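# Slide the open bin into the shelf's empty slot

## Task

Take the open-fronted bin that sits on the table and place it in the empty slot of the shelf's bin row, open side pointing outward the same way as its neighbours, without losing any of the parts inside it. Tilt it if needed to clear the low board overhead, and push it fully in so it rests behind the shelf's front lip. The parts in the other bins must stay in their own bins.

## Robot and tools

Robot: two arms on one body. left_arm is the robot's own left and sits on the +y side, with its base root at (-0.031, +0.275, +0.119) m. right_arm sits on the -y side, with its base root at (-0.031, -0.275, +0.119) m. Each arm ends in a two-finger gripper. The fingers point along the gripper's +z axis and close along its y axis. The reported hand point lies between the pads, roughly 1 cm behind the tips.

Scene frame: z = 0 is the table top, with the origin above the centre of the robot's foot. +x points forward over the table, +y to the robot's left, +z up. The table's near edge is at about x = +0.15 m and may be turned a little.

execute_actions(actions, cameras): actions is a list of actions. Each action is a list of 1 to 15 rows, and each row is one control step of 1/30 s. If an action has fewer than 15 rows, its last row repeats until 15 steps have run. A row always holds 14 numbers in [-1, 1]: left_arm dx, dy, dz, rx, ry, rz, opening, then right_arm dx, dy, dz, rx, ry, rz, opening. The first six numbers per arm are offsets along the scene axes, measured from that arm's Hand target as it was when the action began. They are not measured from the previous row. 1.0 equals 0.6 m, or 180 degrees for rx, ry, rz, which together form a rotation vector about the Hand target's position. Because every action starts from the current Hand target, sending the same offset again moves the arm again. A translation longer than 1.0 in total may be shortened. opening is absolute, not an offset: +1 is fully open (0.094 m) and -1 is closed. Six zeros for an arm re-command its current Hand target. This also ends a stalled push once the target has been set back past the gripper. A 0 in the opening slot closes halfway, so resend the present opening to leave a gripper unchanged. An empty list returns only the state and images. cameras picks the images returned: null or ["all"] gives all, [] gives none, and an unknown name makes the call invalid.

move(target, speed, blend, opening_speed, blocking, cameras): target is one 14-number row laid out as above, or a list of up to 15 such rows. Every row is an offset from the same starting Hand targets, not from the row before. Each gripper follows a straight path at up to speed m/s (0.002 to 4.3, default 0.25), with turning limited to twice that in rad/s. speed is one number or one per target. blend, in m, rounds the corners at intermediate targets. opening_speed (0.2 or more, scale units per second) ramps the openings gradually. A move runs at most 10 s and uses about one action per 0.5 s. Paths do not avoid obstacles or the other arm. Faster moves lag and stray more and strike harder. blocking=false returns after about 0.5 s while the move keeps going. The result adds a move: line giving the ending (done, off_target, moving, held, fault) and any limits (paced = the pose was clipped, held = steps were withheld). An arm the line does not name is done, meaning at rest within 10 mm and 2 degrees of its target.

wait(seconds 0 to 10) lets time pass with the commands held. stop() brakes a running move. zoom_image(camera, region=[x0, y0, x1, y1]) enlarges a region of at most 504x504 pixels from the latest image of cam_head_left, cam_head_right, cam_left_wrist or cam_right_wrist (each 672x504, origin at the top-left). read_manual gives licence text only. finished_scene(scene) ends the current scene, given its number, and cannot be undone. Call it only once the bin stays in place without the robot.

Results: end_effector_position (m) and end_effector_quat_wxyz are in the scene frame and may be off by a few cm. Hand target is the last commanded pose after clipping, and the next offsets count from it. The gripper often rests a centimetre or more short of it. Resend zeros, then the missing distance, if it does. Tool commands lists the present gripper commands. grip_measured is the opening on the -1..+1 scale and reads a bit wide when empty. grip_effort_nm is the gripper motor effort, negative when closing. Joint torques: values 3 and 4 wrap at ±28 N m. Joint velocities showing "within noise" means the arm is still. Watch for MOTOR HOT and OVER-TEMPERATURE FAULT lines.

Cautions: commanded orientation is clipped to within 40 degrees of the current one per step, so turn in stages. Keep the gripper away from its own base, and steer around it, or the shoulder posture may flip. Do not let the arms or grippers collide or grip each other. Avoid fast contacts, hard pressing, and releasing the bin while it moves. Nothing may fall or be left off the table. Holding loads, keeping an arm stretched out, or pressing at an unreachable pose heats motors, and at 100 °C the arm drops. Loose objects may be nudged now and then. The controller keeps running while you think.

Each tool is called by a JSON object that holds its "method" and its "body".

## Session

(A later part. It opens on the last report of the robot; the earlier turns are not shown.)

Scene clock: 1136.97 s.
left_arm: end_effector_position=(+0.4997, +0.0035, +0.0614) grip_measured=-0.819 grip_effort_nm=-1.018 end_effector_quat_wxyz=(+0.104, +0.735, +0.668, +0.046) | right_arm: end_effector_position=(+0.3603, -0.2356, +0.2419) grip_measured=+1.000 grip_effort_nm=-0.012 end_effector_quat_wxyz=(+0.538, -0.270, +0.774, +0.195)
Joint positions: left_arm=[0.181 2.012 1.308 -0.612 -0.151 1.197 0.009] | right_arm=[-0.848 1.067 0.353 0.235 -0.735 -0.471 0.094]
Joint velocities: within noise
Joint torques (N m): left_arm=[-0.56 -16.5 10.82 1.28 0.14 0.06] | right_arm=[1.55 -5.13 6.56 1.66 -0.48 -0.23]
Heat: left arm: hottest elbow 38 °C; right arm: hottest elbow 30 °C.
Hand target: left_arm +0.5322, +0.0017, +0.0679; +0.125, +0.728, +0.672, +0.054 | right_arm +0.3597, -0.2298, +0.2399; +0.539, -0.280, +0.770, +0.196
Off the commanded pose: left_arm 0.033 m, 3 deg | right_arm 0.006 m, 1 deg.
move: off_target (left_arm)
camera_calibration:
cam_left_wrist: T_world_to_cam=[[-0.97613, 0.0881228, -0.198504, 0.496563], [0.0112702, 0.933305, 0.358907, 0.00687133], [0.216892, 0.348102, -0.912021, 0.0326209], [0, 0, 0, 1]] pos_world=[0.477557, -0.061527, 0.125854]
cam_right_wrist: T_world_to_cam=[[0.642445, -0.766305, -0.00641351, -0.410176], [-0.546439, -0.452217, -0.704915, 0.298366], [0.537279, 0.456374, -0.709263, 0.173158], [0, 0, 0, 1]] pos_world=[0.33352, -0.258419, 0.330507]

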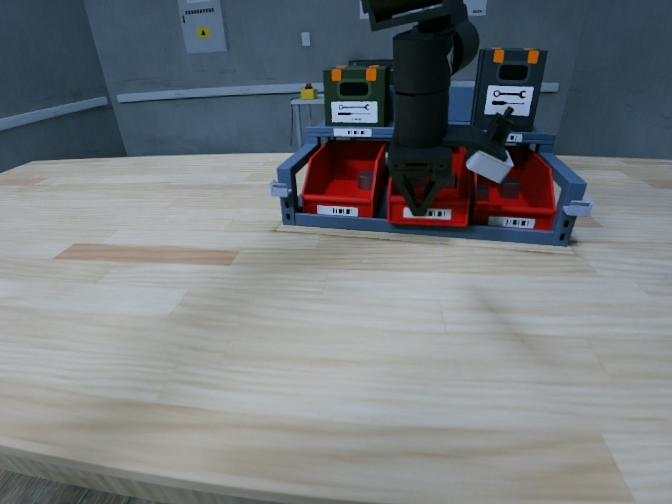

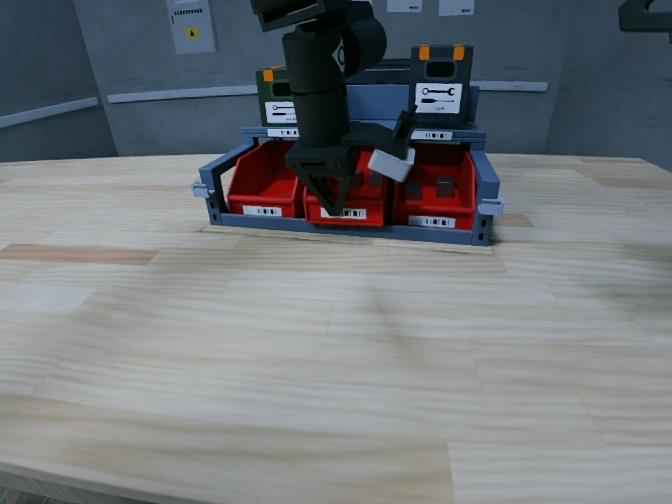

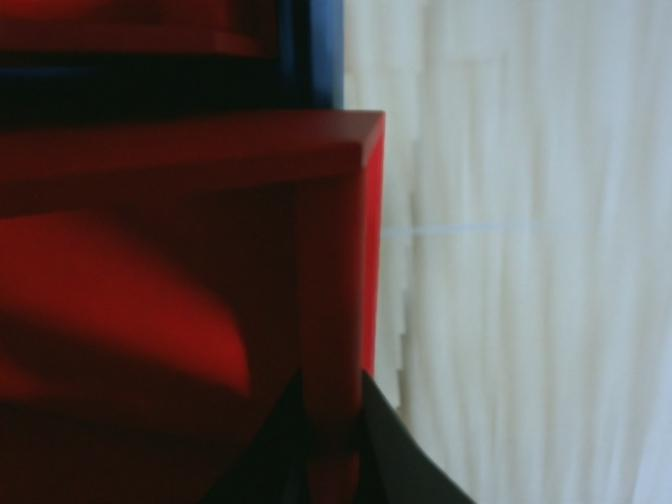

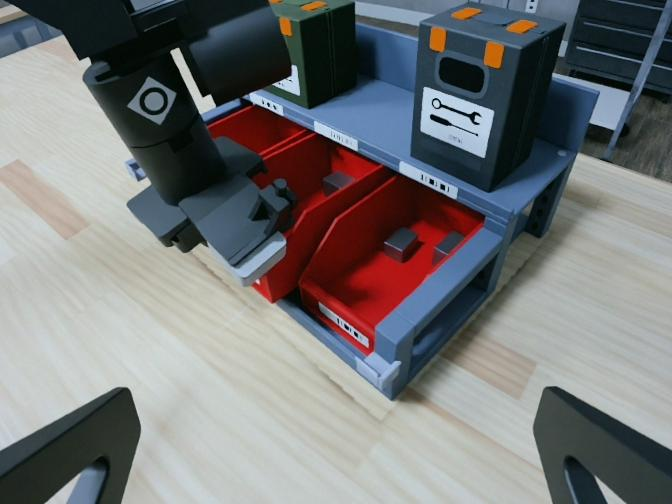

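{"method": "move", "body": {"target": [0.03,-0.002,0.0,0,0.0,0.0,-0.95, 0,0,0,0,0,0,1], "speed": 0.06}}

{"method": "zoom_image", "body": {"camera": "cam_right_wrist", "region": [120, 100, 440, 340]}}

Scene clock: 1148.17 s.
left_arm: end_effector_position=(+0.5158, +0.0031, +0.0481) grip_measured=-0.819 grip_effort_nm=-1.018 end_effector_quat_wxyz=(+0.096, +0.738, +0.666, +0.042) | right_arm: end_effector_position=(+0.3603, -0.2356, +0.2419) grip_measured=+1.000 grip_effort_nm=-0.012 end_effector_quat_wxyz=(+0.538, -0.270, +0.774, +0.195)
Joint positions: left_arm=[0.198 2.067 1.37 -0.634 -0.146 1.218 0.009] | right_arm=[-0.848 1.067 0.353 0.235 -0.735 -0.471 0.094]
Joint velocities: within noise
Joint torques (N m): left_arm=[-0.79 -19.19 10.71 0.9 0.08 -0.02] | right_arm=[1.67 -5.19 6.56 1.61 -0.48 -0.22]
Heat: left arm: hottest elbow 39 °C; right arm: hottest elbow 30 °C.
Hand target: left_arm +0.5499, +0.0005, +0.0677; +0.124, +0.728, +0.672, +0.054 | right_arm +0.3597, -0.2298, +0.2399; +0.539, -0.280, +0.770, +0.196
Off the commanded pose: left_arm 0.040 m, 4 deg | right_arm 0.006 m, 1 deg.
move: off_target (left_arm)
camera_calibration:
cam_left_wrist: T_world_to_cam=[[-0.978475, 0.0961763, -0.182585, 0.510068], [0.0231461, 0.930325, 0.366006, 0.00542146], [0.205065, 0.353901, -0.912525, 0.0231567], [0, 0, 0, 1]] pos_world=[0.494215, -0.0622954, 0.112278]
cam_right_wrist: T_world_to_cam=[[0.642445, -0.766305, -0.00641351, -0.410176], [-0.546439, -0.452217, -0.704915, 0.298366], [0.537279, 0.456374, -0.709263, 0.173158], [0, 0, 0, 1]] pos_world=[0.33352, -0.258419, 0.330507]

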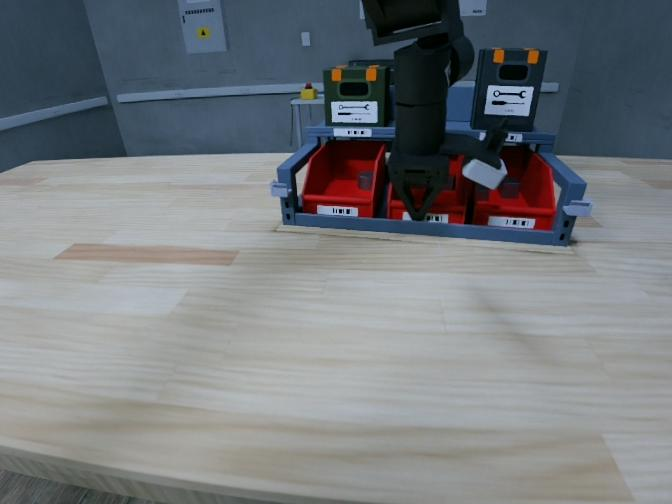

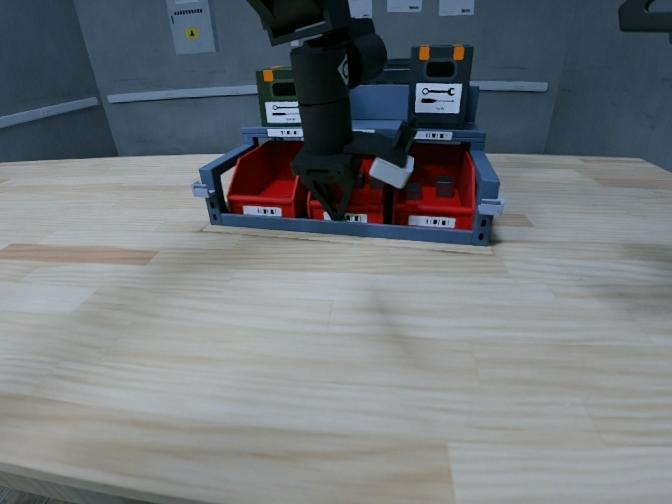

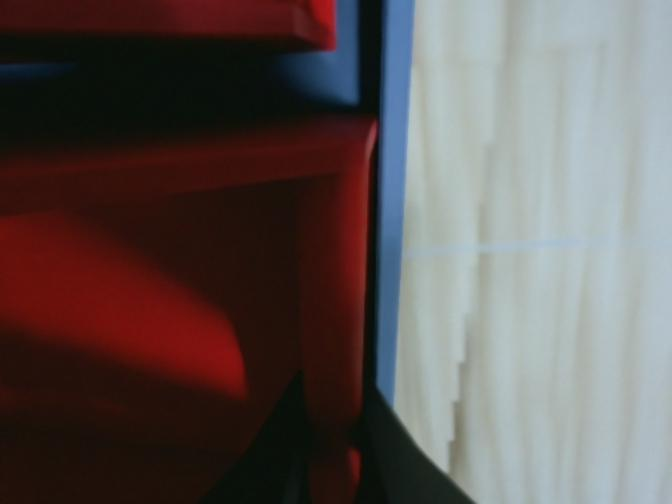

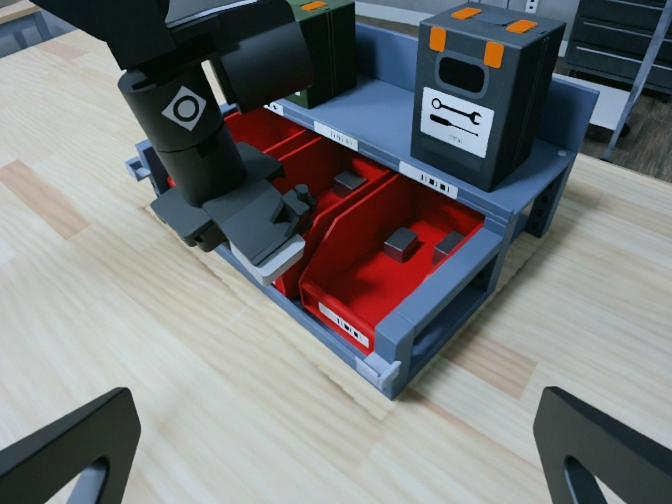

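Scaled by 1.575 from the camera's 672x504 image, which has a finer 960x720 frame.

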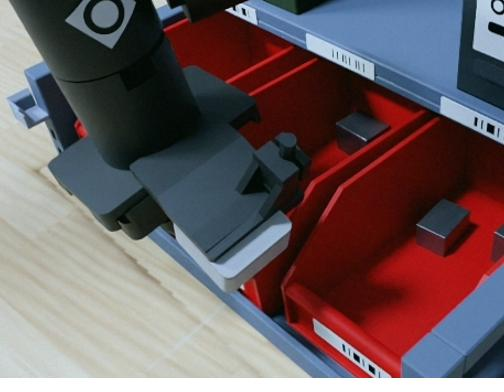

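{"method": "move", "body": {"target": [[0.0,0.0,0.0,0,0.0,0.0,-0.65, 0,0,0,0,0,0,1],[0.0,0.0,0.08,0,0.0,0.0,-0.5, 0,0,0,0,0,0,1]], "speed": 0.08, "opening_speed": 0.3}}

{"method": "zoom_image", "body": {"camera": "cam_right_wrist", "region": [120, 100, 440, 340]}}

Scene clock: 1159.73 s.
left_arm: end_effector_position=(+0.5284, +0.0039, +0.0964) grip_measured=-0.503 grip_effort_nm=0.134 end_effector_quat_wxyz=(+0.106, +0.737, +0.666, +0.046) | right_arm: end_effector_position=(+0.3603, -0.2356, +0.2419) grip_measured=+1.000 grip_effort_nm=-0.012 end_effector_quat_wxyz=(+0.538, -0.270, +0.774, +0.195)
Joint positions: left_arm=[0.198 2.002 1.411 -0.719 -0.146 1.219 0.023] | right_arm=[-0.848 1.067 0.353 0.235 -0.735 -0.471 0.094]
Joint velocities: within noise
Joint torques (N m): left_arm=[-2.08 -18.96 10.48 0.25 0 -0.13] | right_arm=[1.44 -5.13 6.53 1.68 -0.49 -0.23]
Heat: left arm: hottest elbow 40 °C; right arm: hottest elbow 30 °C.
Hand target: left_arm +0.5500, +0.0005, +0.1158; +0.125, +0.728, +0.672, +0.054 | right_arm +0.3597, -0.2298, +0.2399; +0.539, -0.280, +0.770, +0.196
Off the commanded pose: left_arm 0.029 m, 3 deg | right_arm 0.006 m, 1 deg.
move: off_target (left_arm); target 2's new opening was sent with left_arm's hand 0.029 m and 3 deg from that target
camera_calibration:
cam_left_wrist: T_world_to_cam=[[-0.974967, 0.0925695, -0.202165, 0.53116], [0.0145871, 0.933887, 0.357271, -0.00794887], [0.221871, 0.345378, -0.911859, 0.0555211], [0, 0, 0, 1]] pos_world=[0.505661, -0.0609216, 0.160849]
cam_right_wrist: T_world_to_cam=[[0.642445, -0.766305, -0.00641351, -0.410176], [-0.546439, -0.452217, -0.704915, 0.298366], [0.537279, 0.456374, -0.709263, 0.173158], [0, 0, 0, 1]] pos_world=[0.33352, -0.258419, 0.330507]

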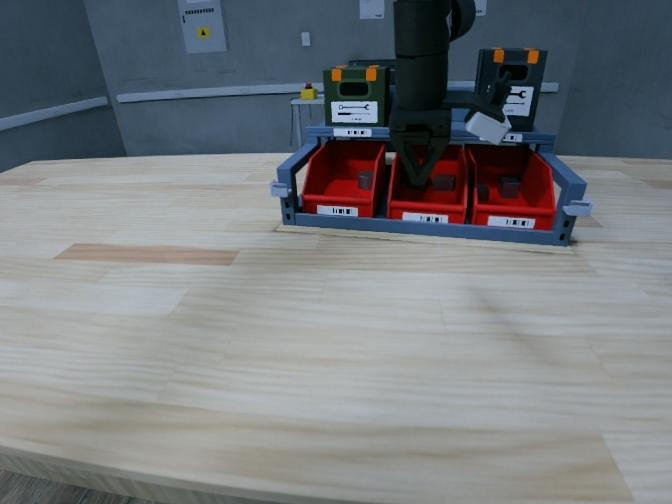

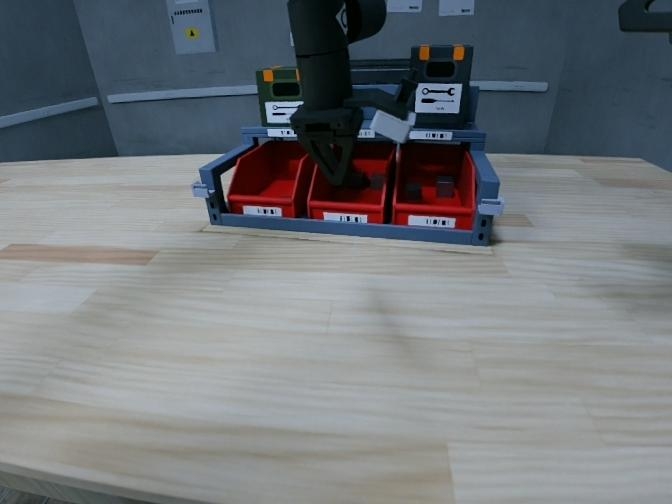

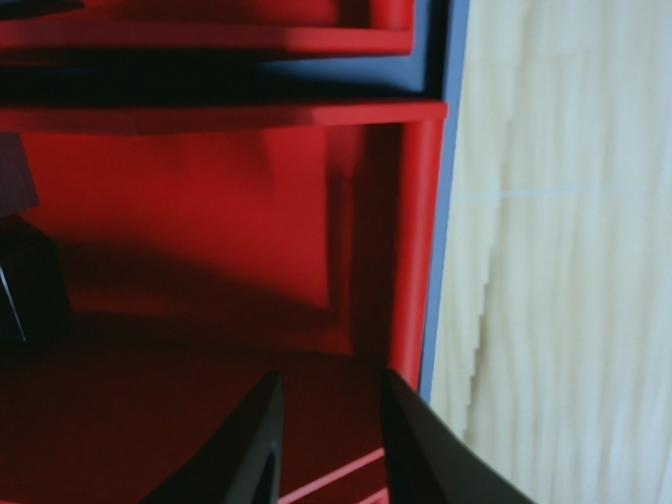

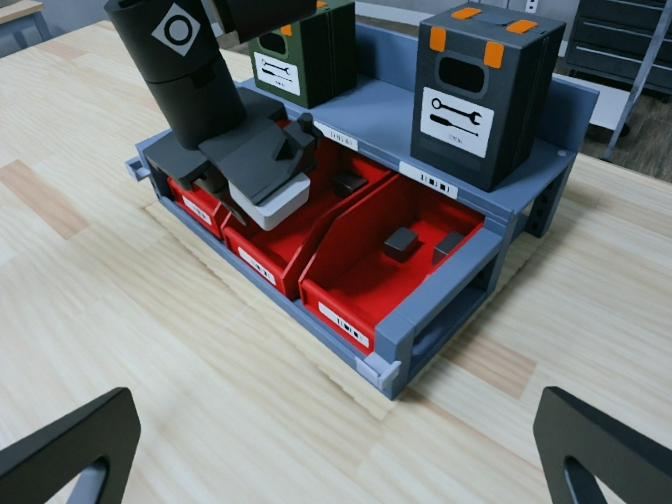

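Scaled by 1.575 from the camera's 672x504 image, which has a finer 960x720 frame.

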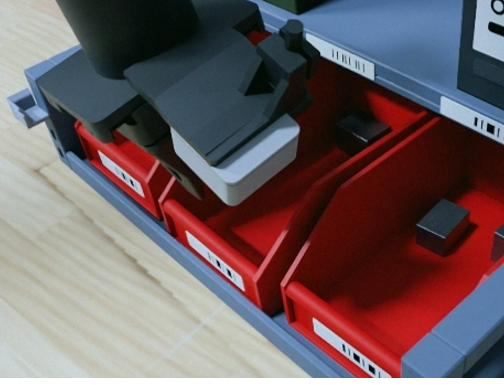

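{"method": "move", "body": {"target": [[0.0,0.0,0.15,0,0.0,0.0,-0.5, 0,0,0,0,0,0,1],[-0.25,0.1,0.2,0,0.0,0.0,-0.5, 0,0,0,0,0,0,1]], "speed": 0.25}}

{"method": "zoom_image", "body": {"camera": "cam_right_wrist", "region": [120, 80, 440, 370]}}

Scene clock: 1168.60 s.
left_arm: end_effector_position=(+0.4036, +0.0678, +0.2351) grip_measured=-0.502 grip_effort_nm=0.134 end_effector_quat_wxyz=(+0.119, +0.727, +0.675, +0.053) | right_arm: end_effector_position=(+0.3603, -0.2356, +0.2419) grip_measured=+1.000 grip_effort_nm=-0.012 end_effector_quat_wxyz=(+0.538, -0.270, +0.774, +0.195)
Joint positions: left_arm=[0.147 1.486 1.086 -0.888 -0.167 1.148 0.023] | right_arm=[-0.848 1.067 0.353 0.235 -0.735 -0.471 0.094]
Joint velocities: within noise
Joint torques (N m): left_arm=[-2.9 -12.51 7.42 1.35 -0.05 -0.16] | right_arm=[1.44 -4.95 6.54 1.62 -0.49 -0.23]
Heat: left arm: hottest elbow 40 °C; right arm: hottest elbow 30 °C.
Hand target: left_arm +0.4000, +0.0605, +0.2357; +0.124, +0.728, +0.672, +0.054 | right_arm +0.3597, -0.2298, +0.2399; +0.539, -0.280, +0.770, +0.196
Off the commanded pose: left_arm 0.008 m, 1 deg | right_arm 0.006 m, 1 deg.
move: done
camera_calibration:
cam_left_wrist: T_world_to_cam=[[-0.971373, 0.0640086, -0.228774, 0.438428], [-0.0195744, 0.938176, 0.345605, -0.0991602], [0.236752, 0.34019, -0.910066, 0.181569], [0, 0, 0, 1]] pos_world=[0.380949, 0.00319858, 0.299811]
cam_right_wrist: T_world_to_cam=[[0.642445, -0.766305, -0.00641351, -0.410176], [-0.546439, -0.452217, -0.704915, 0.298366], [0.537279, 0.456374, -0.709263, 0.173158], [0, 0, 0, 1]] pos_world=[0.33352, -0.258419, 0.330507]

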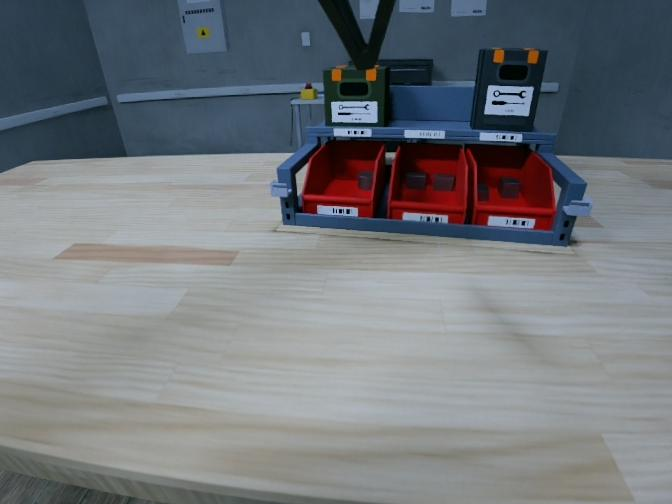

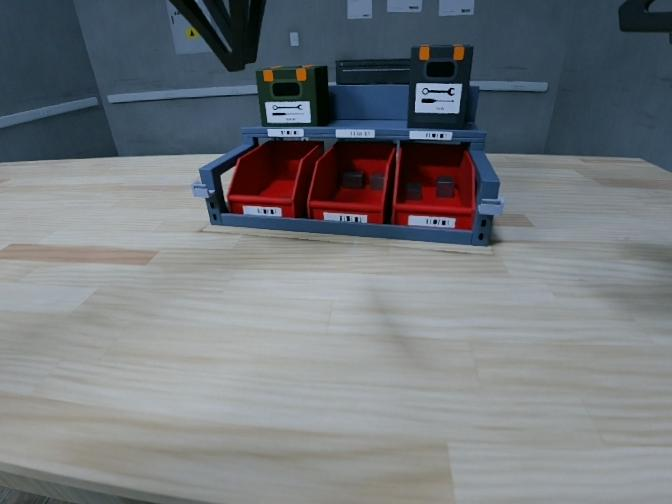

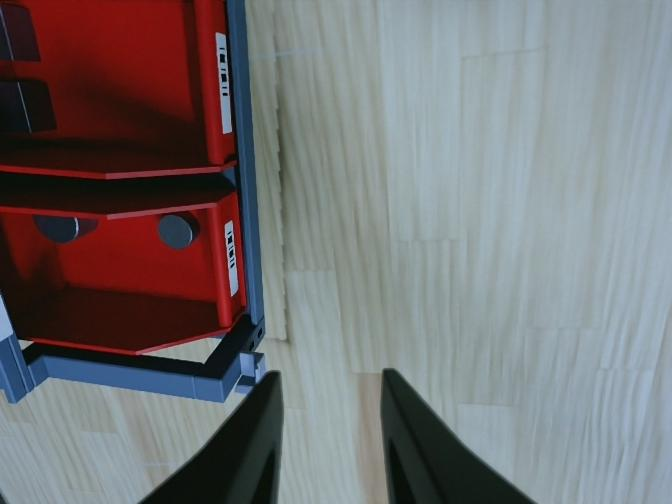

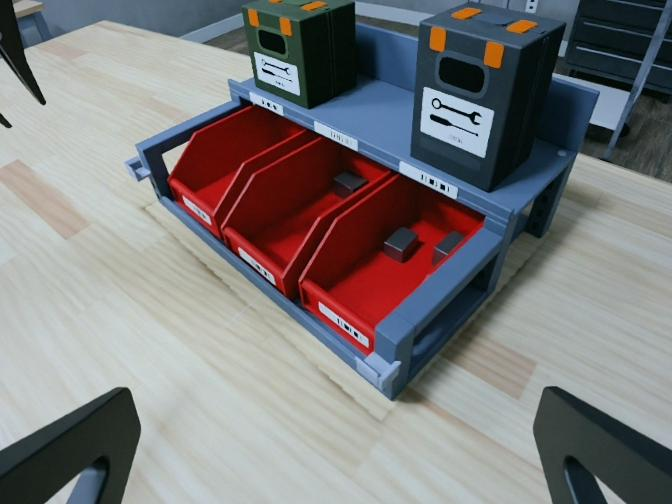

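Scaled by 1.575 from the camera's 672x504 image, which has a finer 960x720 frame.

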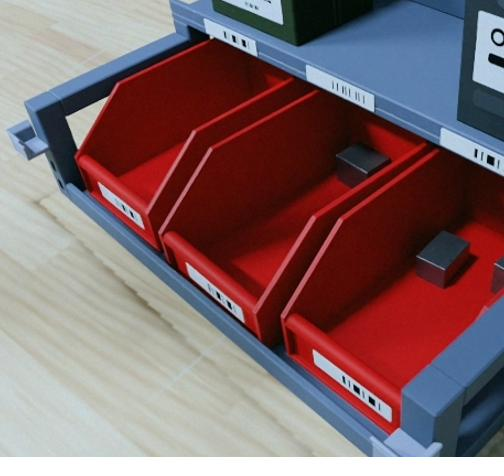

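{"method": "finished_scene", "body": {"scene": 1}}

The scene is finished: the task was done.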